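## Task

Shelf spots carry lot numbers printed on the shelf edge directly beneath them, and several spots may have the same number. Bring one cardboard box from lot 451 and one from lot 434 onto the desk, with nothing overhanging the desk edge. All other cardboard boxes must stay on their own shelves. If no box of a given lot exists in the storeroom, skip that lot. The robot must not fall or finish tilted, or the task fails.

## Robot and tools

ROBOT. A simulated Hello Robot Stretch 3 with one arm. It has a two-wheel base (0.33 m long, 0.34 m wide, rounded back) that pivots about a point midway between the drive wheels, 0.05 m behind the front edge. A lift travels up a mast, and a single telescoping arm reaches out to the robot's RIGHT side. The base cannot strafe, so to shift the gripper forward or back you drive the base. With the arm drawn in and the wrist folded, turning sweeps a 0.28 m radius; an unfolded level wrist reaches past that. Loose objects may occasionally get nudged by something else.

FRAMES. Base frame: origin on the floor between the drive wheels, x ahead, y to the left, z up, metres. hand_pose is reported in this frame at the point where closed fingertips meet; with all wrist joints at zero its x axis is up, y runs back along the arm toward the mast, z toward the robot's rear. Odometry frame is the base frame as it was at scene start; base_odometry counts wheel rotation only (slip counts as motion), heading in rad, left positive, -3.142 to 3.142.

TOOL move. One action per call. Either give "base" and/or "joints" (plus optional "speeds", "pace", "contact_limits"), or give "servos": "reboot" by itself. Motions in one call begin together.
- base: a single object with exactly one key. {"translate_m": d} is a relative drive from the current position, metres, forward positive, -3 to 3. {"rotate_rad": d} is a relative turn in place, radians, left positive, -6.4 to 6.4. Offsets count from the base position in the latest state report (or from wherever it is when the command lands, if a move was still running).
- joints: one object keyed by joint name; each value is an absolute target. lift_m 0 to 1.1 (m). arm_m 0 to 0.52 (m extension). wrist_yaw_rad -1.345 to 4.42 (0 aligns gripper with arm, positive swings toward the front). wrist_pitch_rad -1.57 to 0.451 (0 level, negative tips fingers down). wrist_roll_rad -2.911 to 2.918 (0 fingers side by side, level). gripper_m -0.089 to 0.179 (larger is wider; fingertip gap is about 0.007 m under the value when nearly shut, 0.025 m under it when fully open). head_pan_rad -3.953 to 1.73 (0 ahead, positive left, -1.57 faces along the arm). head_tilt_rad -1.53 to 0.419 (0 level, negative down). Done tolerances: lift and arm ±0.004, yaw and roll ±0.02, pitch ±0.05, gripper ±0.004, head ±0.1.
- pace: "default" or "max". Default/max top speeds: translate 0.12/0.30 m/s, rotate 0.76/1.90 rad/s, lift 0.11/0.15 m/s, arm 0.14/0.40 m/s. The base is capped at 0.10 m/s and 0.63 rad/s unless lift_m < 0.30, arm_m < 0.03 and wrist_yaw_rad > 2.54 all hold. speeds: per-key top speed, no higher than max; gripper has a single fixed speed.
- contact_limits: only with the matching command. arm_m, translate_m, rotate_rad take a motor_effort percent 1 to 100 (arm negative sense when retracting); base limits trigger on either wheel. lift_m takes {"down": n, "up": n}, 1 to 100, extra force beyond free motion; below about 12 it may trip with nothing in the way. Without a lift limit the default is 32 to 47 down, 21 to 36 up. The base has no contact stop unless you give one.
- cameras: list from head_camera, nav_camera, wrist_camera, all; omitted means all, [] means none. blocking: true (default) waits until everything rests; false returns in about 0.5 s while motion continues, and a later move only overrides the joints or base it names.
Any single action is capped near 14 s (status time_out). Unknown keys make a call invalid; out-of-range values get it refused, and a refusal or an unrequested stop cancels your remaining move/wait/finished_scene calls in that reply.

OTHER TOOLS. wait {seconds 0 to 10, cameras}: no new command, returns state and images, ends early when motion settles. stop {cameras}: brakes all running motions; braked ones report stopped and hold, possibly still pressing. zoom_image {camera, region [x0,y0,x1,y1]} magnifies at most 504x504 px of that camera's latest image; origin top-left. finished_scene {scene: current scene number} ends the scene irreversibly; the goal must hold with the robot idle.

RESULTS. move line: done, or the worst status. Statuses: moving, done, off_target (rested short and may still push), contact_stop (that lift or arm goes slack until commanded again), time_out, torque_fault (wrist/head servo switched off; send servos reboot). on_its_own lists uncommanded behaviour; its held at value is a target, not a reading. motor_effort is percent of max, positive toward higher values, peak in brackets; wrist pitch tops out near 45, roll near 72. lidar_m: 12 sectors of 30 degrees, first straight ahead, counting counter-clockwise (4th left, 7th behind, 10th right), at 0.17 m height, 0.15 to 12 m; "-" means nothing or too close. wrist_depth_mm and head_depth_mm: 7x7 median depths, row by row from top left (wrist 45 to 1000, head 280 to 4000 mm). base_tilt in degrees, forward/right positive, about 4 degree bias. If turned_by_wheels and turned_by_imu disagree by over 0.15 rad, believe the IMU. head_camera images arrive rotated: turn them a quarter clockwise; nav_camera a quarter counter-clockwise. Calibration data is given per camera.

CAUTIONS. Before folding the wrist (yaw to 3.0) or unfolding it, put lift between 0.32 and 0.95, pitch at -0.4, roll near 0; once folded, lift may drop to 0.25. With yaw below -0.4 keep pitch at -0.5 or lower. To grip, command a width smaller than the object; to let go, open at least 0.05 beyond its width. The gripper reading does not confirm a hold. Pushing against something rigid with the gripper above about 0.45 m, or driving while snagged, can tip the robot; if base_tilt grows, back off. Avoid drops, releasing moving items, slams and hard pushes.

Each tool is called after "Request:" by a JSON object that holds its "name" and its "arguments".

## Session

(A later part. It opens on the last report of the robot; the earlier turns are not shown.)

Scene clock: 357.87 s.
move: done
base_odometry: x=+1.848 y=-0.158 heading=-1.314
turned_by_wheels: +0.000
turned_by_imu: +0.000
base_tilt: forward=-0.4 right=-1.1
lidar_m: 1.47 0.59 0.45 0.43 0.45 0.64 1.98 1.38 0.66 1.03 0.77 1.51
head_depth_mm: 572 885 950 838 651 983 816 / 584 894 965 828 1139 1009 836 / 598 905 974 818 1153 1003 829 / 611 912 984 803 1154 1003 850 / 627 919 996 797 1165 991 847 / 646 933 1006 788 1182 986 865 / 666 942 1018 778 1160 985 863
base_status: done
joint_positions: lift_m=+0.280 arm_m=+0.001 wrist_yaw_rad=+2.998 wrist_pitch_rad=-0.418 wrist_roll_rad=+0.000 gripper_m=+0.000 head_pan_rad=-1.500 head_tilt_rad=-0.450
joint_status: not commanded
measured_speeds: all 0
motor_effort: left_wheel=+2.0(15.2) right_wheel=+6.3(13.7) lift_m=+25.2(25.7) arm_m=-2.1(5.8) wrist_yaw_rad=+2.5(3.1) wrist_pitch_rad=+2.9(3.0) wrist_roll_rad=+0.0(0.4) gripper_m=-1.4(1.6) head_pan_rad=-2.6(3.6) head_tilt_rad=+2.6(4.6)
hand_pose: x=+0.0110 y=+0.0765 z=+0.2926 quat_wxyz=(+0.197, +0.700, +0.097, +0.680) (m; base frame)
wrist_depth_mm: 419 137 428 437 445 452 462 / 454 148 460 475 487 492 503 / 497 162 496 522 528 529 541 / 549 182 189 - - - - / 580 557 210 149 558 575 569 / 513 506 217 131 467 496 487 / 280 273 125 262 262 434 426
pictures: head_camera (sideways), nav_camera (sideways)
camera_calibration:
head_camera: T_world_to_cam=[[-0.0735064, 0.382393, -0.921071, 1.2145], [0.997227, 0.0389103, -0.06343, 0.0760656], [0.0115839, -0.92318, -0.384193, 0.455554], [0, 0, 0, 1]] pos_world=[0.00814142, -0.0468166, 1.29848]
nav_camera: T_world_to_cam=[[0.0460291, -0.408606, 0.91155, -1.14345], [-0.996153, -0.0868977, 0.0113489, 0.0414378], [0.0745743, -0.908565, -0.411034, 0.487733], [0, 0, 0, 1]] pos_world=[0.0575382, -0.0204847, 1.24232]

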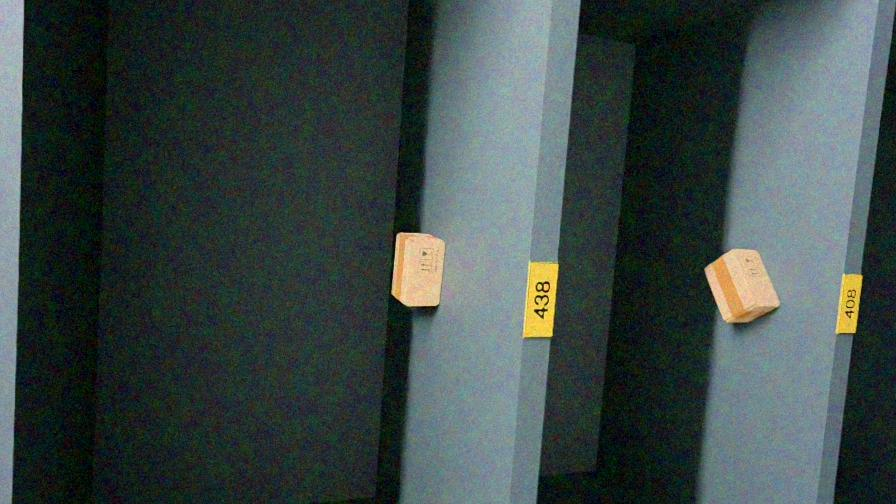

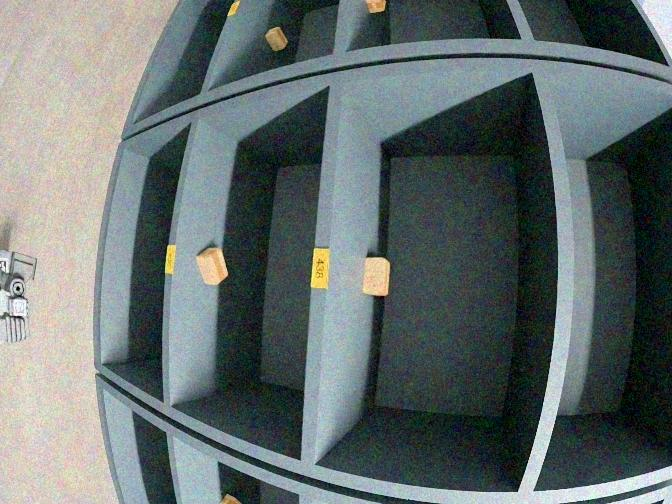

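Request:
{"name": "move", "arguments": {"base": {"translate_m": -0.86}, "joints": {"lift_m": 0.6}, "pace": "max", "cameras": []}}

Request:
{"name": "move", "arguments": {"joints": {"wrist_yaw_rad": 0, "gripper_m": 0.179}, "pace": "max", "cameras": []}}

Request:
{"name": "move", "arguments": {"joints": {"wrist_pitch_rad": -0.4, "arm_m": 0.18}, "pace": "max", "cameras": ["wrist_camera"]}}

Scene clock: 378.90 s.
move: done
base_odometry: x=+1.630 y=+0.674 heading=-1.314
turned_by_wheels: +0.000
turned_by_imu: -0.001
base_tilt: forward=-0.3 right=-1.1
lidar_m: 1.58 0.63 0.48 0.46 0.49 0.68 2.13 1.37 0.68 0.99 0.70 1.47
head_depth_mm: 575 854 920 833 614 1012 815 / 586 861 933 827 640 1009 809 / 599 873 935 818 635 999 806 / 614 885 949 703 630 936 801 / 630 891 965 796 1144 992 820 / 649 905 972 787 1144 985 814 / 666 897 960 775 980 961 841
base_status: done
joint_positions: lift_m=+0.600 arm_m=+0.001 wrist_yaw_rad=+2.998 wrist_pitch_rad=-0.418 wrist_roll_rad=+0.000 gripper_m=+0.000 head_pan_rad=-1.500 head_tilt_rad=-0.450
joint_status: all done
measured_speeds: all 0
motor_effort: left_wheel=-2.9(12.6) right_wheel=-2.1(14.3) lift_m=+23.7(34.1) arm_m=+3.8(4.3) wrist_yaw_rad=+0.5(3.5) wrist_pitch_rad=+3.0(3.0) wrist_roll_rad=+0.0(0.3) gripper_m=-1.0(1.7) head_pan_rad=-2.6(3.7) head_tilt_rad=+1.6(3.5)
hand_pose: x=+0.0109 y=+0.0765 z=+0.6126 quat_wxyz=(+0.196, +0.700, +0.097, +0.680) (m; base frame)
wrist_depth_mm: 448 137 459 473 476 484 491 / 484 147 497 509 516 527 531 / 527 162 196 538 - - - / - 178 188 - - - - / - - 207 149 - - - / - - 218 131 124 822 836 / 746 777 125 741 729 774 762
pictures: none
No camera images: "cameras" was empty.

Scene clock: 381.23 s.
move: done
base_odometry: x=+1.630 y=+0.674 heading=-1.314
turned_by_wheels: +0.000
turned_by_imu: +0.000
base_tilt: forward=-0.3 right=-1.2
lidar_m: 1.58 0.63 0.48 0.46 0.49 0.68 2.12 1.36 0.68 0.99 0.70 1.47
head_depth_mm: 575 854 921 836 614 1017 815 / 587 863 933 823 641 1013 811 / 599 875 940 816 635 1000 803 / 614 885 946 703 630 935 801 / 630 892 959 797 1142 992 818 / 650 897 976 785 1149 985 818 / 669 895 955 779 981 967 836
base_status: not commanded
joint_positions: lift_m=+0.600 arm_m=+0.001 wrist_yaw_rad=+0.003 wrist_pitch_rad=-0.418 wrist_roll_rad=+0.000 gripper_m=+0.179 head_pan_rad=-1.500 head_tilt_rad=-0.450
joint_status: all done
measured_speeds: all 0
motor_effort: left_wheel=-2.7(3.2) right_wheel=-2.7(3.0) lift_m=+23.9(24.5) arm_m=+5.5(5.9) wrist_yaw_rad=-3.0(8.0) wrist_pitch_rad=+2.9(3.0) wrist_roll_rad=-0.2(0.3) gripper_m=+0.6(83.1) head_pan_rad=-3.1(3.2) head_tilt_rad=+0.9(2.4)
hand_pose: x=-0.0208 y=-0.3699 z=+0.6126 quat_wxyz=(+0.692, +0.148, -0.691, -0.146) (m; base frame)
wrist_depth_mm: 481 - - - - - - / 486 - - 500 516 533 536 / 448 446 439 435 433 430 425 / 390 383 372 365 358 354 346 / 493 146 - - - - - / 118 140 - - - - - / - 664 - - - - 105
pictures: none
No camera images: "cameras" was empty.

Scene clock: 382.87 s.
move: done
base_odometry: x=+1.630 y=+0.674 heading=-1.314
turned_by_wheels: +0.000
turned_by_imu: +0.000
base_tilt: forward=-0.3 right=-1.1
lidar_m: 1.58 0.63 0.48 0.46 0.49 0.68 2.12 1.36 0.68 0.99 0.70 1.47
head_depth_mm: 575 853 919 838 614 1013 815 / 588 865 930 826 641 1008 809 / 601 870 941 817 634 1005 806 / 614 880 956 704 631 933 801 / 632 891 960 795 1144 992 816 / 650 901 971 783 1142 984 817 / 671 895 957 777 981 961 838
base_status: not commanded
joint_positions: lift_m=+0.600 arm_m=+0.180 wrist_yaw_rad=+0.003 wrist_pitch_rad=-0.418 wrist_roll_rad=+0.000 gripper_m=+0.179 head_pan_rad=-1.500 head_tilt_rad=-0.450
joint_status: all done
measured_speeds: all 0
motor_effort: left_wheel=-2.5(3.1) right_wheel=-2.0(2.9) lift_m=+24.2(25.2) arm_m=+13.9(15.2) wrist_yaw_rad=-3.9(4.2) wrist_pitch_rad=+2.9(4.9) wrist_roll_rad=+0.1(0.4) gripper_m=+0.9(1.4) head_pan_rad=-2.4(3.3) head_tilt_rad=+0.7(1.8)
hand_pose: x=-0.0209 y=-0.5493 z=+0.6126 quat_wxyz=(+0.692, +0.148, -0.691, -0.146) (m; base frame)
wrist_depth_mm: 496 - - - - - - / 477 - - - 517 535 513 / 450 443 443 355 429 427 424 / 353 347 348 342 341 337 336 / 291 278 287 285 282 280 287 / - 232 244 241 242 240 238 / 237 225 220 213 211 204 105
pictures: wrist_camera
camera_calibration:
wrist_camera: T_world_to_cam=[[-0.998893, -0.0395774, -0.0254399, -0.0203803], [-0.00229782, 0.58111, -0.813822, 0.850305], [0.0469923, -0.812862, -0.580557, 0.0762847], [0, 0, 0, 1]] pos_world=[-0.0219887, -0.432919, 0.735766]

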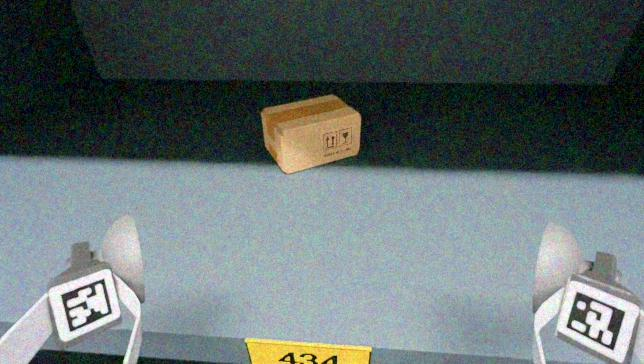

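Request:
{"name": "move", "arguments": {"base": {"translate_m": 0.078}, "joints": {"wrist_yaw_rad": -0.25, "lift_m": 0.575}, "cameras": []}}

Request:
{"name": "move", "arguments": {"joints": {"arm_m": 0.34, "lift_m": 0.56}, "contact_limits": {"arm_m": 35}, "cameras": ["wrist_camera"]}}

Scene clock: 397.23 s.
move: done
base_odometry: x=+1.650 y=+0.598 heading=-1.314
turned_by_wheels: +0.000
turned_by_imu: +0.000
base_tilt: forward=-0.2 right=-1.1
lidar_m: 1.57 0.63 0.47 0.46 0.48 0.68 2.10 0.75 0.73 0.99 0.65 1.40
head_depth_mm: 576 858 925 833 613 1015 818 / 589 868 933 824 640 1009 810 / 603 874 946 710 632 939 803 / 616 885 952 803 1131 997 800 / 635 892 962 796 1146 987 825 / 652 902 964 782 1043 986 818 / 673 766 789 737 805 889 836
base_status: done
joint_positions: lift_m=+0.575 arm_m=+0.180 wrist_yaw_rad=-0.247 wrist_pitch_rad=-0.418 wrist_roll_rad=+0.000 gripper_m=+0.179 head_pan_rad=-1.500 head_tilt_rad=-0.450
joint_status: all done
measured_speeds: all 0
motor_effort: left_wheel=+8.5(10.4) right_wheel=+2.4(10.0) lift_m=+23.7(26.5) arm_m=+12.7(13.7) wrist_yaw_rad=-2.6(5.9) wrist_pitch_rad=+2.8(3.0) wrist_roll_rad=-0.2(0.3) gripper_m=+0.7(1.1) head_pan_rad=-2.5(3.1) head_tilt_rad=+0.3(1.4)
hand_pose: x=-0.0764 y=-0.5425 z=+0.5876 quat_wxyz=(+0.669, +0.061, -0.704, -0.231) (m; base frame)
wrist_depth_mm: - - - - - 577 - / 493 496 489 450 482 499 464 / 391 388 348 360 379 374 368 / 307 305 303 298 300 297 294 / 254 242 250 250 246 246 245 / 119 142 214 213 212 218 228 / 183 192 197 207 218 - 105
pictures: none
No camera images: "cameras" was empty.

Scene clock: 399.67 s.
move: done
base_odometry: x=+1.650 y=+0.598 heading=-1.314
turned_by_wheels: +0.000
turned_by_imu: +0.000
base_tilt: forward=-0.3 right=-1.1
lidar_m: 1.58 0.63 0.47 0.46 0.48 0.68 2.11 0.75 0.73 1.00 0.65 1.40
head_depth_mm: 578 856 926 836 613 1017 813 / 587 866 936 824 639 1010 589 / 604 875 941 710 632 939 588 / 616 886 953 802 1129 999 767 / 635 894 963 795 1144 991 819 / 652 905 962 782 1039 983 817 / 672 768 792 735 805 885 831
base_status: not commanded
joint_positions: lift_m=+0.560 arm_m=+0.340 wrist_yaw_rad=-0.247 wrist_pitch_rad=-0.418 wrist_roll_rad=+0.000 gripper_m=+0.179 head_pan_rad=-1.500 head_tilt_rad=-0.450
joint_status: all done
measured_speeds: all 0
motor_effort: left_wheel=+8.5(9.1) right_wheel=+2.1(2.7) lift_m=+25.1(27.1) arm_m=+13.4(15.6) wrist_yaw_rad=-3.2(4.5) wrist_pitch_rad=+3.0(3.0) wrist_roll_rad=+0.1(0.3) gripper_m=+0.6(1.1) head_pan_rad=-2.2(3.3) head_tilt_rad=+0.1(1.0)
contact_limits: arm_m 35 (drawing in: default 31, maximum 55; extending or still: default 40, maximum 69)
hand_pose: x=-0.0764 y=-0.7025 z=+0.5726 quat_wxyz=(+0.669, +0.061, -0.704, -0.231) (m; base frame)
wrist_depth_mm: - - - - - - 440 / - - - 409 430 427 423 / 355 353 351 345 346 340 338 / 280 279 204 203 272 269 268 / 238 222 215 211 225 224 230 / 122 144 194 193 193 191 190 / 162 170 170 169 168 167 105
pictures: wrist_camera
camera_calibration:
wrist_camera: T_world_to_cam=[[-0.977649, 0.208698, -0.0254384, 0.0930953], [0.141496, 0.563647, -0.813807, 0.90535], [-0.155501, -0.799217, -0.580579, -0.0747211], [0, 0, 0, 1]] pos_world=[-0.0487082, -0.589445, 0.695766]

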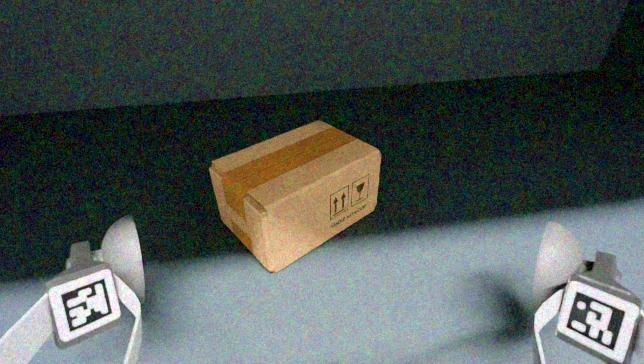

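Request:
{"name": "move", "arguments": {"joints": {"arm_m": 0.2}, "pace": "max", "cameras": []}}

Request:
{"name": "move", "arguments": {"base": {"translate_m": -0.138}, "joints": {"wrist_yaw_rad": 0.42}, "cameras": []}}

Request:
{"name": "move", "arguments": {"joints": {"arm_m": 0.34}, "contact_limits": {"arm_m": 35}, "cameras": ["wrist_camera"]}}

Scene clock: 422.00 s.
move: done
base_odometry: x=+1.650 y=+0.598 heading=-1.314
turned_by_wheels: +0.000
turned_by_imu: +0.000
base_tilt: forward=-0.2 right=-1.3
lidar_m: 1.57 0.63 0.47 0.46 0.48 0.68 2.11 0.75 0.73 1.00 0.65 1.40
head_depth_mm: 576 860 925 834 614 1015 818 / 587 867 932 825 638 1006 809 / 603 875 945 711 634 938 807 / 617 884 953 805 1134 999 803 / 634 896 963 795 1143 989 822 / 651 907 964 785 1037 987 817 / 672 767 791 736 803 886 834
base_status: not commanded
joint_positions: lift_m=+0.560 arm_m=+0.200 wrist_yaw_rad=-0.247 wrist_pitch_rad=-0.418 wrist_roll_rad=+0.000 gripper_m=+0.179 head_pan_rad=-1.500 head_tilt_rad=-0.450
joint_status: all done
measured_speeds: all 0
motor_effort: left_wheel=+8.5(9.0) right_wheel=+1.7(2.5) lift_m=+28.6(29.4) arm_m=-12.2(14.5) wrist_yaw_rad=-3.4(4.2) wrist_pitch_rad=+2.8(3.0) wrist_roll_rad=-0.2(0.3) gripper_m=+1.0(1.1) head_pan_rad=-2.2(2.7) head_tilt_rad=-1.2(1.4)
hand_pose: x=-0.0765 y=-0.5625 z=+0.5726 quat_wxyz=(+0.669, +0.061, -0.704, -0.231) (m; base frame)
wrist_depth_mm: - - - - - 571 - / 458 452 446 412 462 461 428 / 355 353 320 332 346 341 338 / 282 280 277 274 274 272 270 / 240 222 230 227 226 225 231 / 123 144 196 194 193 192 196 / 163 170 174 178 188 - 105
pictures: none
No camera images: "cameras" was empty.

Scene clock: 424.50 s.
move: done
base_odometry: x=+1.614 y=+0.732 heading=-1.314
turned_by_wheels: +0.000
turned_by_imu: +0.000
base_tilt: forward=-0.4 right=-1.3
lidar_m: 1.59 0.64 0.48 0.47 0.49 0.69 2.13 1.36 0.64 0.99 0.73 0.80
head_depth_mm: 574 854 919 837 613 1014 814 / 587 862 931 827 641 1008 809 / 597 870 939 817 635 1005 807 / 612 880 948 756 629 966 802 / 629 892 962 743 1139 985 822 / 647 898 970 786 1144 984 794 / 668 908 978 780 1081 977 837
base_status: done
joint_positions: lift_m=+0.560 arm_m=+0.200 wrist_yaw_rad=+0.417 wrist_pitch_rad=-0.418 wrist_roll_rad=+0.000 gripper_m=+0.179 head_pan_rad=-1.500 head_tilt_rad=-0.450
joint_status: all done
measured_speeds: all 0
motor_effort: left_wheel=-6.6(10.6) right_wheel=-6.1(12.6) lift_m=+30.9(31.4) arm_m=-11.8(13.1) wrist_yaw_rad=+1.9(6.2) wrist_pitch_rad=+3.0(3.0) wrist_roll_rad=-0.1(0.4) gripper_m=+0.8(1.2) head_pan_rad=-2.4(2.8) head_tilt_rad=-1.2(2.0)
hand_pose: x=+0.0693 y=-0.5502 z=+0.5726 quat_wxyz=(+0.707, +0.287, -0.646, -0.001) (m; base frame)
wrist_depth_mm: 379 462 - - - - - / 393 452 478 469 324 428 424 / 358 358 351 348 313 323 338 / 309 280 277 276 273 272 271 / 432 241 237 228 227 225 230 / - 139 225 200 194 192 192 / 703 633 - 194 174 164 107
pictures: none
No camera images: "cameras" was empty.

Scene clock: 426.80 s.
move: done
base_odometry: x=+1.614 y=+0.732 heading=-1.314
turned_by_wheels: +0.000
turned_by_imu: +0.000
base_tilt: forward=-0.3 right=-1.2
lidar_m: 1.59 0.64 0.48 0.47 0.49 0.69 2.14 1.36 0.64 0.99 0.73 0.80
head_depth_mm: 575 853 918 836 612 1017 813 / 585 863 929 829 641 1011 589 / 599 871 940 815 635 1006 600 / 612 884 951 756 630 964 688 / 628 887 963 743 1141 990 797 / 648 900 971 786 1147 986 815 / 668 908 980 777 1084 982 839
base_status: not commanded
joint_positions: lift_m=+0.560 arm_m=+0.340 wrist_yaw_rad=+0.417 wrist_pitch_rad=-0.418 wrist_roll_rad=+0.000 gripper_m=+0.179 head_pan_rad=-1.500 head_tilt_rad=-0.450
joint_status: all done
measured_speeds: all 0
motor_effort: left_wheel=-6.4(6.6) right_wheel=-7.3(7.9) lift_m=+27.7(31.3) arm_m=+12.3(14.9) wrist_yaw_rad=+2.8(3.1) wrist_pitch_rad=+2.8(3.0) wrist_roll_rad=-0.1(0.4) gripper_m=+0.5(1.0) head_pan_rad=-1.8(2.9) head_tilt_rad=-1.3(2.1)
contact_limits: arm_m 35 (drawing in: default 31, maximum 55; extending or still: default 40, maximum 69)
hand_pose: x=+0.0694 y=-0.6902 z=+0.5726 quat_wxyz=(+0.707, +0.287, -0.646, -0.001) (m; base frame)
wrist_depth_mm: 377 460 - - - - - / 386 450 476 440 407 - - / 362 355 352 349 237 342 322 / 281 281 277 211 203 270 268 / 241 222 230 220 213 224 230 / 123 144 195 193 192 192 191 / 163 171 170 170 169 164 107
pictures: wrist_camera
camera_calibration:
wrist_camera: T_world_to_cam=[[-0.898489, -0.438256, -0.0254884, -0.218843], [-0.235953, 0.531069, -0.813813, 0.881466], [0.370195, -0.725188, -0.580567, -0.0275667], [0, 0, 0, 1]] pos_world=[0.021562, -0.584019, 0.695766]

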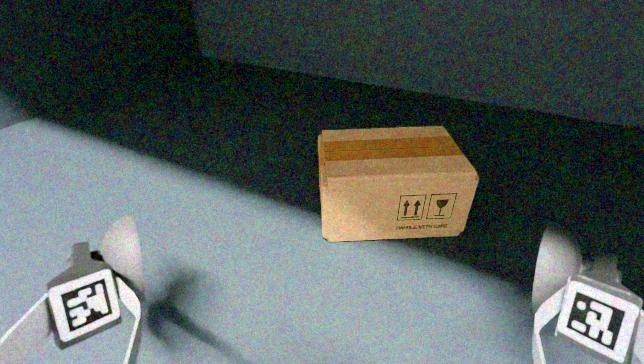

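Request:
{"name": "move", "arguments": {"joints": {"arm_m": 0.422, "lift_m": 0.552}, "contact_limits": {"arm_m": 35}, "cameras": ["wrist_camera"]}}

Request:
{"name": "move", "arguments": {"joints": {"gripper_m": 0.045}, "cameras": ["wrist_camera"]}}

Scene clock: 436.17 s.
move: done
base_odometry: x=+1.614 y=+0.732 heading=-1.314
turned_by_wheels: +0.000
turned_by_imu: +0.000
base_tilt: forward=-0.3 right=-1.2
lidar_m: 1.59 0.64 0.48 0.47 0.49 0.69 2.13 1.36 0.64 0.99 0.73 0.80
head_depth_mm: 574 854 920 836 611 1015 811 / 587 862 928 826 640 1008 616 / 599 869 936 814 635 697 755 / 615 879 949 757 631 805 779 / 629 890 958 745 1136 990 819 / 648 902 971 785 1145 988 817 / 668 911 980 776 1084 980 839
base_status: not commanded
joint_positions: lift_m=+0.552 arm_m=+0.422 wrist_yaw_rad=+0.417 wrist_pitch_rad=-0.418 wrist_roll_rad=+0.000 gripper_m=+0.179 head_pan_rad=-1.500 head_tilt_rad=-0.450
joint_status: all done
measured_speeds: all 0
motor_effort: left_wheel=-6.1(6.8) right_wheel=-6.8(7.7) lift_m=+30.7(32.3) arm_m=+12.5(14.6) wrist_yaw_rad=+2.0(3.5) wrist_pitch_rad=+2.9(3.0) wrist_roll_rad=+0.0(0.3) gripper_m=+0.7(1.0) head_pan_rad=-2.1(2.7) head_tilt_rad=-1.5(2.9)
contact_limits: arm_m 35 (drawing in: default 31, maximum 55; extending or still: default 40, maximum 69)
hand_pose: x=+0.0694 y=-0.7722 z=+0.5646 quat_wxyz=(+0.707, +0.287, -0.646, -0.001) (m; base frame)
wrist_depth_mm: 374 438 - - - - - / 386 428 419 - - - - / 338 337 332 331 326 307 - / 265 266 263 175 257 257 254 / 221 218 203 140 149 214 211 / 118 175 138 136 136 182 181 / 154 162 154 152 155 159 107
pictures: wrist_camera
camera_calibration:
wrist_camera: T_world_to_cam=[[-0.898489, -0.438256, -0.0254884, -0.254984], [-0.235953, 0.531069, -0.813813, 0.918503], [0.370195, -0.725188, -0.580567, -0.0916766], [0, 0, 0, 1]] pos_world=[0.021562, -0.666019, 0.687766]

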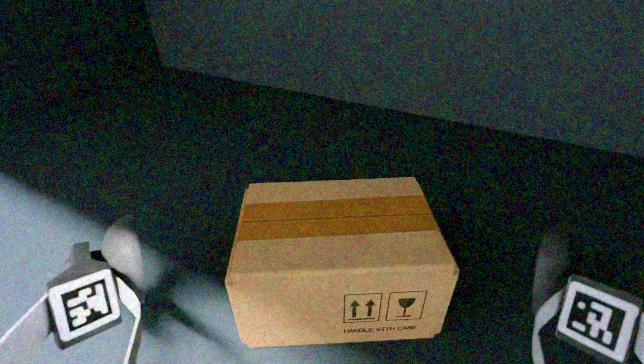

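Scene clock: 438.03 s.
move: done
base_odometry: x=+1.614 y=+0.732 heading=-1.314
turned_by_wheels: +0.000
turned_by_imu: +0.000
base_tilt: forward=-0.4 right=-1.3
lidar_m: 1.59 0.64 0.48 0.47 0.49 0.69 2.14 1.36 0.64 0.99 0.73 0.80
head_depth_mm: 575 856 920 837 612 1011 814 / 587 861 928 827 641 1010 617 / 597 872 941 815 632 698 750 / 614 879 948 757 628 901 777 / 629 888 959 741 1145 962 823 / 648 900 972 786 1140 984 818 / 667 908 981 779 1082 980 838
base_status: not commanded
joint_positions: lift_m=+0.552 arm_m=+0.422 wrist_yaw_rad=+0.419 wrist_pitch_rad=-0.417 wrist_roll_rad=+0.000 gripper_m=+0.046 head_pan_rad=-1.500 head_tilt_rad=-0.450
joint_status: all done
measured_speeds: all 0
motor_effort: left_wheel=-5.8(6.6) right_wheel=-6.1(7.5) lift_m=+30.0(31.3) arm_m=+8.1(12.9) wrist_yaw_rad=+0.6(3.2) wrist_pitch_rad=+2.6(3.0) wrist_roll_rad=+0.2(0.3) gripper_m=-17.6(90.1) head_pan_rad=-2.1(2.5) head_tilt_rad=-2.2(3.1)
contact_limits: arm_m 35 (drawing in: default 31, maximum 55; extending or still: default 40, maximum 69)
hand_pose: x=+0.0698 y=-0.7722 z=+0.5649 quat_wxyz=(+0.707, +0.287, -0.646, +0.001) (m; base frame)
wrist_depth_mm: 372 436 - - - - - / 385 435 426 - - - - / 341 338 333 333 327 306 - / 268 267 266 272 258 258 256 / 221 220 146 141 145 214 212 / 187 182 133 137 135 177 181 / 168 123 153 154 156 152 163
pictures: wrist_camera
camera_calibration:
wrist_camera: T_world_to_cam=[[-0.897661, -0.439952, -0.0254317, -0.256035], [-0.236447, 0.529529, -0.814673, 0.918129], [0.371884, -0.725287, -0.579363, -0.0925125], [0, 0, 0, 1]] pos_world=[0.0216596, -0.665917, 0.687865]

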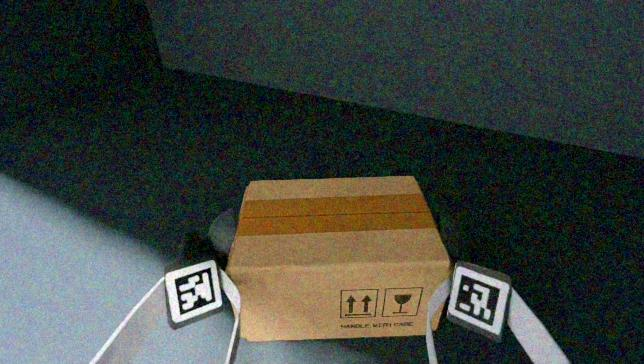

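Request:
{"name": "move", "arguments": {"joints": {"lift_m": 0.63}, "cameras": []}}

Request:
{"name": "move", "arguments": {"joints": {"arm_m": 0.0}, "cameras": []}}

Request:
{"name": "move", "arguments": {"joints": {"wrist_yaw_rad": 1.4, "lift_m": 0.7}, "base": {"translate_m": -0.9}, "pace": "max", "cameras": ["wrist_camera"]}}

Request:
{"name": "move", "arguments": {"base": {"translate_m": -0.84}, "pace": "max", "cameras": []}}

Request:
{"name": "move", "arguments": {"base": {"rotate_rad": -1.57}, "joints": {"head_pan_rad": 0, "head_tilt_rad": -0.3}, "cameras": ["nav_camera"]}}

Scene clock: 461.53 s.
move: done
base_odometry: x=+1.614 y=+0.732 heading=-1.314
turned_by_wheels: +0.000
turned_by_imu: +0.000
base_tilt: forward=-0.3 right=-1.2
lidar_m: 1.59 0.64 0.48 0.47 0.49 0.69 2.13 1.36 0.64 0.99 0.73 0.80
head_depth_mm: 574 860 921 835 613 1012 814 / 588 863 929 827 640 913 508 / 601 871 939 813 635 653 807 / 615 881 949 753 629 745 803 / 630 890 958 743 1139 956 821 / 650 897 969 785 1141 982 816 / 670 906 979 774 1084 981 836
base_status: not commanded
joint_positions: lift_m=+0.630 arm_m=+0.422 wrist_yaw_rad=+0.419 wrist_pitch_rad=-0.421 wrist_roll_rad=+0.000 gripper_m=+0.046 head_pan_rad=-1.500 head_tilt_rad=-0.450
joint_status: all done
measured_speeds: all 0
motor_effort: left_wheel=-5.7(6.5) right_wheel=-6.4(7.3) lift_m=+30.1(34.7) arm_m=-2.6(2.9) wrist_yaw_rad=-0.7(1.5) wrist_pitch_rad=+3.4(3.7) wrist_roll_rad=+0.0(0.4) gripper_m=-17.5(18.4) head_pan_rad=-1.8(2.3) head_tilt_rad=-2.8(3.7)
contact_limits: arm_m 35 (drawing in: default 31, maximum 55; extending or still: default 40, maximum 69)
hand_pose: x=+0.0696 y=-0.7716 z=+0.6419 quat_wxyz=(+0.707, +0.289, -0.645, -0.001) (m; base frame)
wrist_depth_mm: 371 435 - - - - - / 386 462 - - - - - / 399 470 479 - - - - / 391 398 398 394 358 - - / 331 330 150 142 146 321 308 / 281 280 133 136 136 267 274 / 252 232 231 157 157 227 238
pictures: none
No camera images: "cameras" was empty.

Scene clock: 465.83 s.
move: done
base_odometry: x=+1.614 y=+0.732 heading=-1.314
turned_by_wheels: +0.000
turned_by_imu: +0.000
base_tilt: forward=-0.2 right=-1.2
lidar_m: 1.59 0.64 0.48 0.47 0.49 0.69 2.13 1.36 0.64 0.99 0.73 0.80
head_depth_mm: 573 852 919 837 613 1012 812 / 586 863 930 823 640 1010 809 / 598 874 942 817 636 1005 804 / 612 881 944 755 631 995 803 / 629 890 964 744 1144 989 821 / 648 898 967 787 1138 987 816 / 665 911 987 777 1085 980 836
base_status: not commanded
joint_positions: lift_m=+0.630 arm_m=+0.001 wrist_yaw_rad=+0.419 wrist_pitch_rad=-0.421 wrist_roll_rad=+0.000 gripper_m=+0.046 head_pan_rad=-1.500 head_tilt_rad=-0.450
joint_status: all done
measured_speeds: all 0
motor_effort: left_wheel=-6.0(6.5) right_wheel=-6.1(7.5) lift_m=+26.2(30.7) arm_m=-12.9(14.6) wrist_yaw_rad=+0.7(2.4) wrist_pitch_rad=+3.4(3.7) wrist_roll_rad=-0.1(0.3) gripper_m=-17.2(17.7) head_pan_rad=-1.7(2.2) head_tilt_rad=-3.5(4.3)
hand_pose: x=+0.0696 y=-0.3502 z=+0.6419 quat_wxyz=(+0.707, +0.289, -0.645, -0.001) (m; base frame)
wrist_depth_mm: - 480 - - - - - / - 505 - - - - - / - 577 504 474 488 482 483 / - - 451 409 390 385 386 / - - 150 142 147 339 320 / 948 948 134 136 136 - 309 / 834 786 763 152 153 - -
pictures: none
No camera images: "cameras" was empty.

Scene clock: 475.80 s.
move: done
base_odometry: x=+1.385 y=+1.602 heading=-1.314
turned_by_wheels: +0.000
turned_by_imu: -0.001
base_tilt: forward=-0.4 right=-1.2
lidar_m: 1.70 0.68 0.51 0.50 0.52 0.73 1.44 1.51 0.64 0.96 0.68 1.41
head_depth_mm: 575 823 882 836 581 1011 814 / 586 830 892 822 603 1011 811 / 599 838 906 764 602 1000 807 / 614 850 917 731 595 995 798 / 632 857 931 792 621 989 797 / 650 868 937 791 617 989 794 / 671 875 938 778 612 978 792
base_status: done
joint_positions: lift_m=+0.700 arm_m=+0.001 wrist_yaw_rad=+1.397 wrist_pitch_rad=-0.422 wrist_roll_rad=+0.000 gripper_m=+0.046 head_pan_rad=-1.500 head_tilt_rad=-0.450
joint_status: all done
measured_speeds: all 0
motor_effort: left_wheel=-5.5(10.4) right_wheel=-4.6(14.7) lift_m=+24.6(34.6) arm_m=+13.2(13.9) wrist_yaw_rad=+1.9(7.9) wrist_pitch_rad=+3.6(3.8) wrist_roll_rad=+0.0(0.4) gripper_m=-17.2(17.8) head_pan_rad=-1.6(2.4) head_tilt_rad=-3.9(5.2)
hand_pose: x=+0.1991 y=-0.1844 z=+0.7118 quat_wxyz=(+0.625, +0.558, -0.434, +0.331) (m; base frame)
wrist_depth_mm: - - - - - - 380 / - - - - - - 398 / - - - - - 661 - / - - - - - - - / - - 149 142 146 - - / 947 - 134 136 136 - - / - 850 835 156 825 119 -
pictures: wrist_camera
camera_calibration:
wrist_camera: T_world_to_cam=[[-0.136504, -0.990308, -0.0256225, -0.130478], [-0.575451, 0.100321, -0.81166, 0.743397], [0.806364, -0.0960505, -0.583568, 0.403255], [0, 0, 0, 1]] pos_world=[0.0848075, -0.165059, 0.835369]

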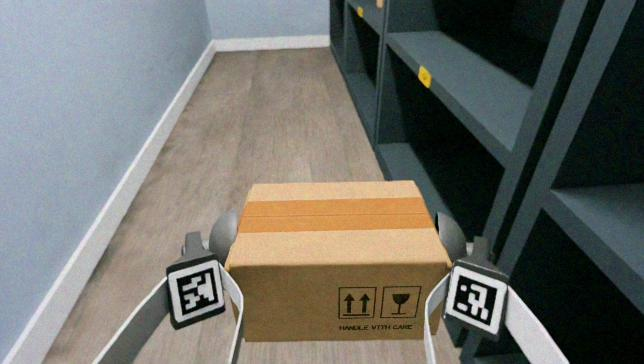

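Scene clock: 485.17 s.
move: done
base_odometry: x=+1.172 y=+2.414 heading=-1.313
turned_by_wheels: +0.000
turned_by_imu: -0.001
base_tilt: forward=-0.2 right=-1.1
lidar_m: 1.81 0.73 0.54 0.53 0.55 0.62 0.61 0.64 0.90 2.74 0.63 1.37
head_depth_mm: 2581 2524 2363 2224 2053 1715 1378 / 2654 2850 3088 3159 2283 1695 1362 / 2696 2916 3108 3208 2245 1688 1362 / 2721 2891 3111 3213 2228 1670 1350 / 2721 2927 3106 3273 2208 1676 1345 / 2753 2969 3129 3013 2200 1656 1320 / 2717 2940 2424 952 987 1033 1075
base_status: done
joint_positions: lift_m=+0.700 arm_m=+0.001 wrist_yaw_rad=+1.397 wrist_pitch_rad=-0.422 wrist_roll_rad=+0.000 gripper_m=+0.046 head_pan_rad=-1.500 head_tilt_rad=-0.450
joint_status: not commanded
measured_speeds: all 0
motor_effort: left_wheel=-1.0(11.7) right_wheel=-9.4(14.8) lift_m=+25.8(26.1) arm_m=+12.6(13.8) wrist_yaw_rad=+1.8(3.5) wrist_pitch_rad=+3.6(3.7) wrist_roll_rad=-0.1(0.4) gripper_m=-16.9(17.7) head_pan_rad=-1.2(2.1) head_tilt_rad=-4.0(5.4)
hand_pose: x=+0.1991 y=-0.1844 z=+0.7118 quat_wxyz=(+0.625, +0.558, -0.434, +0.331) (m; base frame)
wrist_depth_mm: - - - - - - - / - - - - - - - / - - - - - - - / - - - - - - - / - - 150 142 146 - - / 941 - 134 136 136 - - / 864 863 833 156 157 121 -
pictures: none
No camera images: "cameras" was empty.

Scene clock: 488.77 s.
move: done
base_odometry: x=+1.172 y=+2.414 heading=-2.883
turned_by_wheels: -1.570
turned_by_imu: -1.545
base_tilt: forward=-0.3 right=-1.2
lidar_m: 2.89 0.63 1.37 1.74 0.72 0.54 0.53 0.56 0.62 0.61 0.64 0.91
head_depth_mm: 2064 1990 1918 1858 1821 1802 1552 / 2788 2858 2983 2909 2575 2034 1549 / 2813 2906 3062 3185 2873 2024 1555 / 2790 2912 3032 3212 2892 2006 1541 / 2827 2951 3093 3239 2885 2003 1526 / 2815 2953 3079 3199 2839 1982 1522 / 2836 2916 3118 3247 2814 1976 1473
base_status: done
joint_positions: lift_m=+0.700 arm_m=+0.001 wrist_yaw_rad=+1.397 wrist_pitch_rad=-0.422 wrist_roll_rad=+0.000 gripper_m=+0.046 head_pan_rad=+0.001 head_tilt_rad=-0.300
joint_status: all done
measured_speeds: all 0
motor_effort: left_wheel=+7.7(12.1) right_wheel=-10.0(13.3) lift_m=+25.8(26.5) arm_m=+4.2(13.4) wrist_yaw_rad=+2.6(3.1) wrist_pitch_rad=+3.6(3.7) wrist_roll_rad=+0.0(0.4) gripper_m=-16.8(17.7) head_pan_rad=-3.2(5.8) head_tilt_rad=+5.3(8.6)
hand_pose: x=+0.1991 y=-0.1843 z=+0.7118 quat_wxyz=(+0.625, +0.558, -0.434, +0.331) (m; base frame)
wrist_depth_mm: - - - - - - 517 / - - - - - - 523 / - - - - - - 527 / - - - - - - 534 / - - 149 142 146 - 534 / - - 134 136 136 - 546 / - 868 830 157 804 125 545
pictures: nav_camera (sideways)
camera_calibration:
nav_camera: T_world_to_cam=[[0.270158, 0.0173001, 0.962661, -1.21161], [0.0152628, -0.99979, 0.013684, 0.0322968], [0.962695, 0.0109961, -0.270365, 0.299288], [0, 0, 0, 1]] pos_world=[0.0387114, 0.04996, 1.24685]

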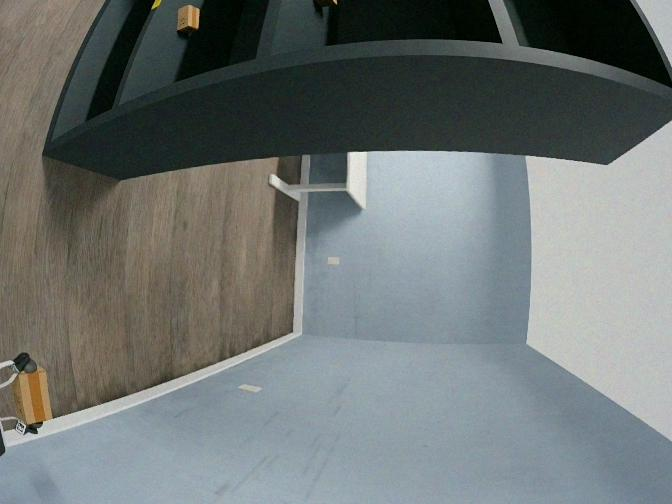

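Request:
{"name": "move", "arguments": {"base": {"translate_m":0.8}, "cameras": []}}

Request:
{"name": "move", "arguments": {"base": {"translate_m":0.65}, "cameras": []}}

Request:
{"name": "move", "arguments": {"base": {"rotate_rad":1.24}, "cameras": ["nav_camera"]}}

Scene clock: 535.10 s.
move: done
base_odometry: x=+0.398 y=+2.210 heading=-2.883
turned_by_wheels: +0.000
turned_by_imu: +0.001
base_tilt: forward=-0.2 right=-1.2
lidar_m: 2.42 2.12 0.38 0.37 0.39 1.35 1.32 0.87 0.66 0.65 0.68 0.97
head_depth_mm: 2064 2115 2054 2000 1951 1861 1552 / 2086 2176 2275 2427 2519 2026 1557 / 2086 2183 2310 2423 2521 2023 1547 / 2119 2183 2334 2426 2537 2004 1534 / 2110 2197 2325 2435 2527 2011 1535 / 2099 2242 2303 2425 2552 1990 1518 / 2108 2253 2311 2401 2528 1974 1514
base_status: done
joint_positions: lift_m=+0.700 arm_m=+0.001 wrist_yaw_rad=+1.397 wrist_pitch_rad=-0.422 wrist_roll_rad=+0.000 gripper_m=+0.046 head_pan_rad=+0.000 head_tilt_rad=-0.300
joint_status: not commanded
measured_speeds: all 0
motor_effort: left_wheel=+2.3(11.9) right_wheel=+6.9(10.2) lift_m=+27.1(27.8) arm_m=-12.1(13.4) wrist_yaw_rad=+2.4(3.7) wrist_pitch_rad=+3.5(3.7) wrist_roll_rad=-0.1(0.3) gripper_m=-17.3(17.9) head_pan_rad=-3.1(3.7) head_tilt_rad=+5.5(6.2)
hand_pose: x=+0.1991 y=-0.1843 z=+0.7118 quat_wxyz=(+0.625, +0.558, -0.434, +0.331) (m; base frame)
wrist_depth_mm: - - - - - - 557 / - - - - - - 565 / - - - - - - 573 / - - - - - - 577 / - - 150 142 146 - 564 / - - 134 136 136 - 571 / 911 855 831 157 826 125 576
pictures: none
No camera images: "cameras" was empty.

Scene clock: 542.73 s.
move: done
base_odometry: x=-0.230 y=+2.043 heading=-2.883
turned_by_wheels: +0.000
turned_by_imu: +0.000
base_tilt: forward=-0.3 right=-1.2
lidar_m: 1.78 1.51 2.37 1.65 0.68 0.61 1.96 0.92 0.70 0.68 0.72 1.02
head_depth_mm: 1529 1582 1680 1748 1845 1877 1554 / 1521 1595 1679 1759 1847 1931 1557 / 1537 1602 1675 1762 1871 1927 1546 / 1541 1611 1682 1772 1865 1937 1536 / 1545 1627 1680 1777 1872 1946 1529 / 1556 1611 1694 1785 1881 1941 1517 / 1547 1629 1717 1785 1890 1948 1520
base_status: done
joint_positions: lift_m=+0.700 arm_m=+0.001 wrist_yaw_rad=+1.397 wrist_pitch_rad=-0.422 wrist_roll_rad=+0.000 gripper_m=+0.046 head_pan_rad=+0.000 head_tilt_rad=-0.300
joint_status: not commanded
measured_speeds: all 0
motor_effort: left_wheel=+2.7(11.9) right_wheel=+6.9(10.5) lift_m=+27.5(28.2) arm_m=-11.7(12.9) wrist_yaw_rad=+0.9(3.8) wrist_pitch_rad=+3.5(3.8) wrist_roll_rad=-0.1(0.3) gripper_m=-17.2(17.7) head_pan_rad=-3.2(3.5) head_tilt_rad=+3.9(5.7)
hand_pose: x=+0.1991 y=-0.1843 z=+0.7118 quat_wxyz=(+0.625, +0.558, -0.434, +0.331) (m; base frame)
wrist_depth_mm: - - - - - - 569 / - - - - - - 585 / - - - - - - 587 / - - - - - - 589 / - - 149 142 146 - 597 / - - 134 137 137 125 604 / 913 853 831 157 835 828 595
pictures: none
No camera images: "cameras" was empty.

Scene clock: 545.80 s.
move: done
base_odometry: x=-0.230 y=+2.043 heading=-1.644
turned_by_wheels: +1.240
turned_by_imu: +1.219
base_tilt: forward=-0.3 right=-1.4
lidar_m: 3.35 1.07 0.61 0.64 1.44 0.80 0.68 0.68 0.78 1.31 1.53 1.52
head_depth_mm: 2597 2622 2753 2520 2145 1964 1563 / 2930 3155 3214 3167 2748 2032 1550 / 3060 - - - 2945 2017 1549 / 3099 3754 - - 2907 1998 1534 / 3170 3685 3892 - 2873 1991 1522 / 3204 3485 3644 3698 2821 1970 1516 / 3231 3462 3616 3778 2825 1984 1525
base_status: done
joint_positions: lift_m=+0.700 arm_m=+0.001 wrist_yaw_rad=+1.397 wrist_pitch_rad=-0.422 wrist_roll_rad=+0.000 gripper_m=+0.046 head_pan_rad=+0.000 head_tilt_rad=-0.300
joint_status: not commanded
measured_speeds: all 0
motor_effort: left_wheel=-9.2(12.6) right_wheel=+9.1(12.1) lift_m=+27.8(28.7) arm_m=-13.0(13.5) wrist_yaw_rad=+1.3(3.4) wrist_pitch_rad=+3.5(3.7) wrist_roll_rad=+0.0(0.3) gripper_m=-17.1(17.5) head_pan_rad=-2.9(3.2) head_tilt_rad=+4.5(5.3)
hand_pose: x=+0.1991 y=-0.1843 z=+0.7118 quat_wxyz=(+0.625, +0.558, -0.434, +0.331) (m; base frame)
wrist_depth_mm: - - - - - - - / - - - - - - - / - - - - - - - / - - - - - - - / - - 150 142 146 - - / - - 134 136 136 944 973 / 905 851 830 156 825 829 869
pictures: nav_camera (sideways)
camera_calibration:
nav_camera: T_world_to_cam=[[0.27008, 0.0170307, 0.962687, -1.21166], [0.0143239, -0.999804, 0.0136687, 0.0322462], [0.962731, 0.0100978, -0.270271, 0.299121], [0, 0, 0, 1]] pos_world=[0.0388095, 0.0498547, 1.24685]

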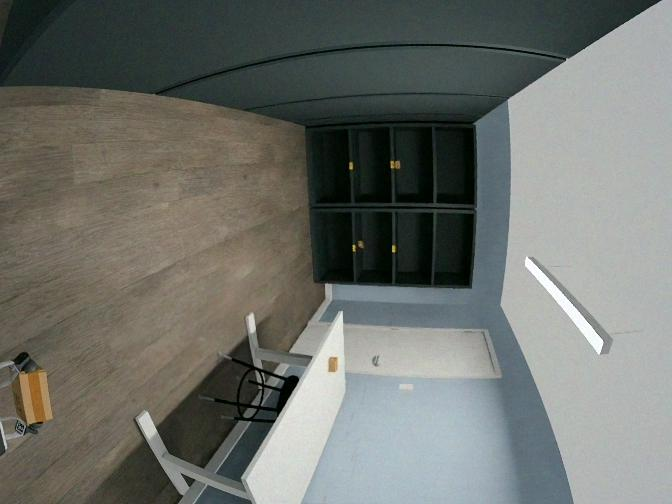

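Request:
{"name": "move", "arguments": {"base": {"translate_m":0.8}, "joints": {"lift_m":0.9}, "cameras": []}}

Request:
{"name": "move", "arguments": {"base": {"translate_m":0.66}, "joints": {"wrist_yaw_rad":0}, "cameras": []}}

Request:
{"name": "move", "arguments": {"base": {"rotate_rad":0.335}, "joints": {"head_pan_rad":-1.5,"head_tilt_rad":-0.5}, "cameras": ["head_camera"]}}

Request:
{"name": "move", "arguments": {"joints": {"arm_m":0.42}, "contact_limits": {"arm_m":35}, "cameras": []}}

Request:
{"name": "move", "arguments": {"joints": {"lift_m":0.78}, "cameras": ["head_camera","wrist_camera"]}}

Scene clock: 569.40 s.
move: done
base_odometry: x=-0.288 y=+1.246 heading=-1.644
turned_by_wheels: +0.000
turned_by_imu: +0.000
base_tilt: forward=-0.3 right=-1.1
lidar_m: 2.84 1.54 0.86 0.73 0.73 0.83 1.45 1.44 1.64 1.11 1.10 1.18
head_depth_mm: 2292 2332 2345 2381 1438 1944 1557 / 2694 2799 2889 2864 2579 2037 1555 / 3061 3215 3396 3471 2911 2026 1540 / 2920 3075 3182 3369 2861 1976 1537 / 2906 2988 3157 3318 2862 1984 1536 / 2771 2760 2973 2946 2835 1973 1525 / 2722 2824 2934 3028 2785 1952 1523
base_status: done
joint_positions: lift_m=+0.900 arm_m=+0.001 wrist_yaw_rad=+1.397 wrist_pitch_rad=-0.422 wrist_roll_rad=+0.000 gripper_m=+0.046 head_pan_rad=+0.000 head_tilt_rad=-0.300
joint_status: all done
measured_speeds: all 0
motor_effort: left_wheel=+1.0(7.3) right_wheel=+10.0(13.8) lift_m=+31.1(34.2) arm_m=-11.9(13.0) wrist_yaw_rad=+1.6(3.4) wrist_pitch_rad=+3.6(3.8) wrist_roll_rad=-0.2(0.4) gripper_m=-17.0(17.9) head_pan_rad=-2.1(3.3) head_tilt_rad=+3.8(5.2)
hand_pose: x=+0.1991 y=-0.1843 z=+0.9117 quat_wxyz=(+0.625, +0.558, -0.434, +0.331) (m; base frame)
wrist_depth_mm: - - - - - - - / - - - - - - - / - - - - - - - / - - - - - - - / - - 149 142 146 - - / - - 134 137 136 - - / - - - 157 - - -
pictures: none
No camera images: "cameras" was empty.

Scene clock: 577.13 s.
move: done
base_odometry: x=-0.337 y=+0.587 heading=-1.644
turned_by_wheels: +0.000
turned_by_imu: +0.000
base_tilt: forward=-0.2 right=-1.1
lidar_m: 2.21 1.94 1.08 0.92 0.92 1.04 2.07 2.07 1.10 0.85 0.73 1.09
head_depth_mm: 2046 2019 2054 2096 2116 1946 1558 / 2423 2472 2504 2560 2590 2008 1549 / 2453 2339 2742 2926 2732 2016 1552 / 2408 2503 2619 2708 2648 1994 1541 / 2321 2445 2550 2652 2695 1994 1532 / 2237 2361 2469 2554 2535 1976 1519 / 2189 2242 2334 2400 2491 1954 1526
base_status: done
joint_positions: lift_m=+0.900 arm_m=+0.001 wrist_yaw_rad=+0.003 wrist_pitch_rad=-0.422 wrist_roll_rad=+0.000 gripper_m=+0.046 head_pan_rad=+0.000 head_tilt_rad=-0.300
joint_status: all done
measured_speeds: all 0
motor_effort: left_wheel=+2.2(9.0) right_wheel=+9.2(13.7) lift_m=+31.2(31.7) arm_m=-11.0(12.4) wrist_yaw_rad=-3.5(6.7) wrist_pitch_rad=+3.7(3.8) wrist_roll_rad=+0.0(0.4) gripper_m=-16.8(17.7) head_pan_rad=-2.8(3.0) head_tilt_rad=+3.8(5.1)
hand_pose: x=-0.0209 y=-0.3694 z=+0.9117 quat_wxyz=(+0.692, +0.149, -0.691, -0.147) (m; base frame)
wrist_depth_mm: - - - - - - - / - - - - - - - / - - - - - - - / - - - 175 173 - - / - - 149 142 146 - - / - - 134 136 136 - - / - - - 157 - - -
pictures: none
No camera images: "cameras" was empty.

Scene clock: 579.33 s.
move: done
base_odometry: x=-0.337 y=+0.587 heading=-1.309
turned_by_wheels: +0.335
turned_by_imu: +0.329
base_tilt: forward=-0.4 right=-1.3
lidar_m: 2.21 1.26 0.94 0.92 0.96 1.36 2.07 1.87 1.10 0.73 1.09 2.00
head_depth_mm: 1105 1195 1287 1360 954 785 1435 / 1114 1198 1307 1359 948 754 1357 / 1125 1213 1320 1334 940 747 - / 1137 1226 1345 1326 933 479 419 / 1146 1238 1342 1312 926 796 1236 / 1161 1247 1366 1305 920 1440 1298 / 1169 1267 1378 1286 876 1390 1288
base_status: done
joint_positions: lift_m=+0.900 arm_m=+0.001 wrist_yaw_rad=+0.003 wrist_pitch_rad=-0.422 wrist_roll_rad=+0.000 gripper_m=+0.046 head_pan_rad=-1.508 head_tilt_rad=-0.500
joint_status: all done
measured_speeds: translate_m=+0.000 rotate_rad=+0.000 lift_m=+0.000 arm_m=+0.000 wrist_yaw_rad=+0.000 wrist_pitch_rad=+0.000 wrist_roll_rad=+0.000 head_pan_rad=+0.024 head_tilt_rad=+0.000
motor_effort: left_wheel=-8.0(12.6) right_wheel=+8.7(12.9) lift_m=+30.6(31.1) arm_m=-11.7(12.0) wrist_yaw_rad=-2.3(4.1) wrist_pitch_rad=+3.6(3.7) wrist_roll_rad=+0.0(0.3) gripper_m=-17.0(17.4) head_pan_rad=+3.6(5.7) head_tilt_rad=-4.4(9.0)
hand_pose: x=-0.0209 y=-0.3694 z=+0.9117 quat_wxyz=(+0.692, +0.149, -0.691, -0.148) (m; base frame)
wrist_depth_mm: - - - - - - - / - - - - - - - / - 606 - - - - - / - - - 175 173 - - / - - 149 142 146 - - / - - 134 136 137 - - / - - - 156 - - -
pictures: head_camera (sideways)
camera_calibration:
head_camera: T_world_to_cam=[[-0.0731633, 0.428429, -0.900609, 1.18783], [0.997316, 0.0338511, -0.0649163, 0.0780206], [0.00267455, -0.902941, -0.429756, 0.514894], [0, 0, 0, 1]] pos_world=[0.00771741, -0.0466239, 1.29612]

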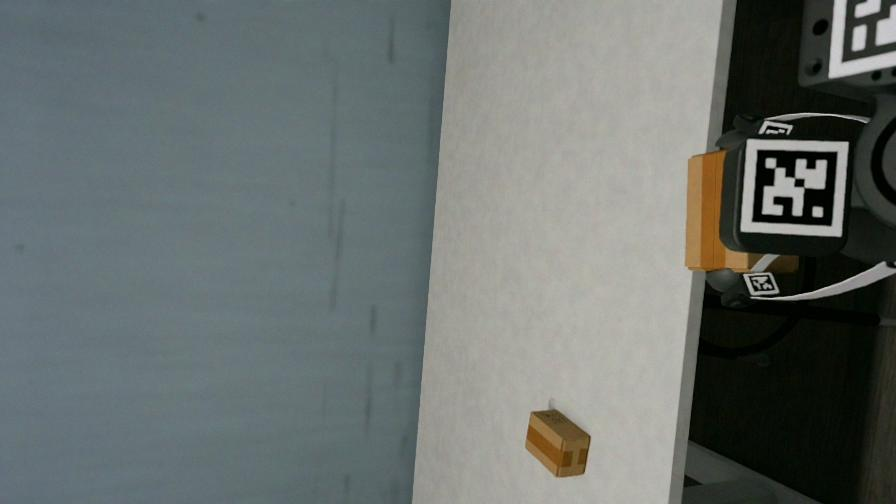

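Scene clock: 583.60 s.
move: done
base_odometry: x=-0.337 y=+0.587 heading=-1.309
turned_by_wheels: +0.000
turned_by_imu: +0.000
base_tilt: forward=-0.3 right=-1.3
lidar_m: 2.20 1.25 0.94 0.92 0.96 1.36 2.07 1.87 1.11 0.73 1.08 2.00
head_depth_mm: 1108 1183 1292 1307 315 758 1321 / 1116 1197 1300 516 909 780 1321 / 1122 1210 1321 540 937 805 1275 / 1137 1234 1332 1324 929 798 1273 / 1149 1238 1356 1311 924 1033 1265 / 1160 1261 1373 1296 915 1448 1292 / 1174 1269 1384 1292 877 1369 1289
base_status: not commanded
joint_positions: lift_m=+0.900 arm_m=+0.420 wrist_yaw_rad=+0.003 wrist_pitch_rad=-0.422 wrist_roll_rad=+0.000 gripper_m=+0.046 head_pan_rad=-1.500 head_tilt_rad=-0.500
joint_status: all done
measured_speeds: all 0
motor_effort: left_wheel=-7.6(8.6) right_wheel=+8.2(9.8) lift_m=+30.2(31.1) arm_m=+12.5(15.8) wrist_yaw_rad=-2.0(4.4) wrist_pitch_rad=+3.7(3.8) wrist_roll_rad=+0.0(0.3) gripper_m=-16.8(17.6) head_pan_rad=+3.4(4.1) head_tilt_rad=-4.1(5.0)
contact_limits: arm_m 35 (drawing in: default 31, maximum 55; extending or still: default 40, maximum 69)
hand_pose: x=-0.0209 y=-0.7888 z=+0.9117 quat_wxyz=(+0.692, +0.149, -0.691, -0.148) (m; base frame)
wrist_depth_mm: - - - - - - - / - - - - - - - / - - - - - - - / - - - 174 174 - - / - - 150 142 146 - - / - - 134 136 137 - - / - - 149 153 153 - -
pictures: none
No camera images: "cameras" was empty.

Scene clock: 585.53 s.
move: done
base_odometry: x=-0.337 y=+0.587 heading=-1.309
turned_by_wheels: +0.000
turned_by_imu: +0.000
base_tilt: forward=-0.3 right=-1.1
lidar_m: 2.20 1.26 0.94 0.91 0.96 1.36 2.07 1.86 1.10 0.73 1.09 2.00
head_depth_mm: 1105 1188 1296 1359 958 385 317 / 1117 1201 1306 1357 534 440 1283 / 1128 1216 1325 1350 586 800 1270 / 1140 1219 1339 1332 861 799 1271 / 1146 1247 1357 1313 927 1033 1270 / 1164 1251 1373 1304 914 1445 1296 / 1171 1266 1382 1290 877 1366 1284
base_status: not commanded
joint_positions: lift_m=+0.780 arm_m=+0.420 wrist_yaw_rad=+0.003 wrist_pitch_rad=-0.422 wrist_roll_rad=+0.000 gripper_m=+0.046 head_pan_rad=-1.500 head_tilt_rad=-0.500
joint_status: all done
measured_speeds: all 0
motor_effort: left_wheel=-8.1(8.5) right_wheel=+9.4(9.8) lift_m=+23.6(29.6) arm_m=+8.2(12.9) wrist_yaw_rad=-2.6(4.3) wrist_pitch_rad=+3.6(3.8) wrist_roll_rad=+0.1(0.3) gripper_m=-16.8(17.7) head_pan_rad=+3.9(3.9) head_tilt_rad=-3.2(4.3)
contact_limits: arm_m 35 (drawing in: default 31, maximum 55; extending or still: default 40, maximum 69)
hand_pose: x=-0.0209 y=-0.7888 z=+0.7917 quat_wxyz=(+0.692, +0.149, -0.691, -0.148) (m; base frame)
wrist_depth_mm: - - - - - - - / - - - - - - - / - - - - - - - / - - - 174 173 - - / - - 150 142 146 - - / - - 134 136 136 - - / - - 149 153 153 - -
pictures: head_camera (sideways), wrist_camera
camera_calibration:
head_camera: T_world_to_cam=[[-0.076736, 0.42819, -0.900425, 1.18764], [0.997, 0.0421407, -0.0649267, 0.0780139], [0.0101436, -0.902706, -0.430139, 0.515345], [0, 0, 0, 1]] pos_world=[0.00812742, -0.0466179, 1.29611]
wrist_camera: T_world_to_cam=[[-0.998902, -0.0392481, -0.0255744, -0.0249678], [-0.00219209, 0.5845, -0.811391, 1.13592], [0.0467938, -0.810444, -0.583945, -0.00987156], [0, 0, 0, 1]] pos_world=[-0.0219885, -0.672924, 0.915269]

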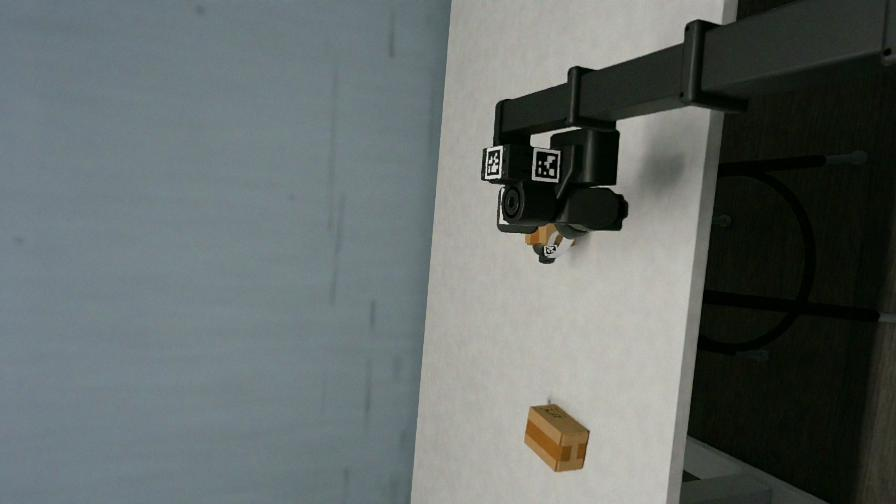

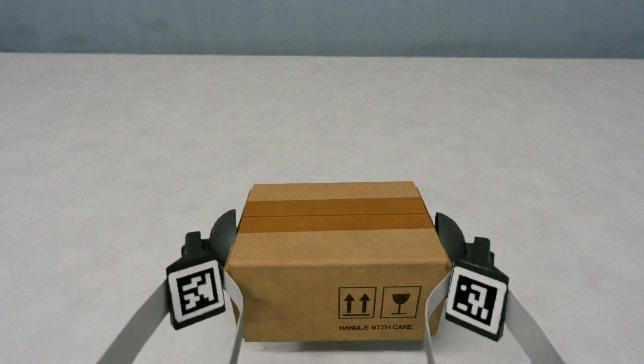

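Request:
{"name": "move", "arguments": {"joints": {"lift_m":0.735}, "speeds": {"lift_m":0.03}, "contact_limits": {"lift_m":{"down":14}}, "cameras": ["wrist_camera"]}}

Scene clock: 591.27 s.
move: done
base_odometry: x=-0.337 y=+0.587 heading=-1.309
turned_by_wheels: +0.000
turned_by_imu: +0.000
base_tilt: forward=-0.5 right=-1.2
lidar_m: 2.20 1.25 0.94 0.92 0.96 1.36 2.07 1.87 1.11 0.73 1.09 1.99
head_depth_mm: 1099 1192 1287 1357 955 757 364 / 1117 1199 1304 1362 612 469 1220 / 1126 1216 1322 1348 607 775 1274 / 1139 1227 1337 1330 894 798 1277 / 1156 1240 1348 1323 924 1036 1269 / 1159 1258 1365 1303 913 1451 1291 / 1176 1270 1391 1288 877 1363 1290
base_status: not commanded
joint_positions: lift_m=+0.735 arm_m=+0.420 wrist_yaw_rad=+0.003 wrist_pitch_rad=-0.403 wrist_roll_rad=+0.000 gripper_m=+0.046 head_pan_rad=-1.500 head_tilt_rad=-0.500
joint_status: all done
measured_speeds: all 0
motor_effort: left_wheel=-8.7(8.7) right_wheel=+9.1(9.7) lift_m=+22.1(25.8) arm_m=-2.5(2.6) wrist_yaw_rad=-2.9(4.3) wrist_pitch_rad=+0.0(3.8) wrist_roll_rad=-0.1(0.3) gripper_m=-16.9(17.5) head_pan_rad=+3.5(4.0) head_tilt_rad=-2.9(3.4)
contact_limits: arm_m 35 (drawing in: default 31, maximum 55; extending or still: default 40, maximum 69); lift_m down 14 (down: maximum 72; up: maximum 65)
hand_pose: x=-0.0209 y=-0.7913 z=+0.7511 quat_wxyz=(+0.693, +0.143, -0.692, -0.141) (m; base frame)
wrist_depth_mm: - - - - - - - / - - - - - - - / - - - - - - - / - - - 176 168 - - / - - 146 140 145 - - / - - 137 140 136 - - / - - 129 156 152 - -
pictures: wrist_camera
camera_calibration:
wrist_camera: T_world_to_cam=[[-0.998902, -0.0396896, -0.0248744, -0.0269738], [-0.00209999, 0.568461, -0.822708, 1.1003], [0.0467931, -0.821752, -0.56792, -0.0565253], [0, 0, 0, 1]] pos_world=[-0.0219885, -0.672999, 0.872454]

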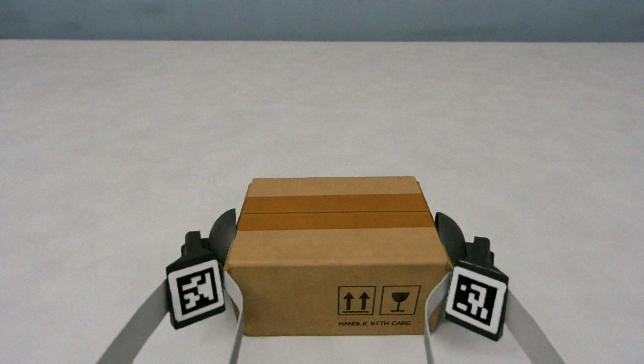

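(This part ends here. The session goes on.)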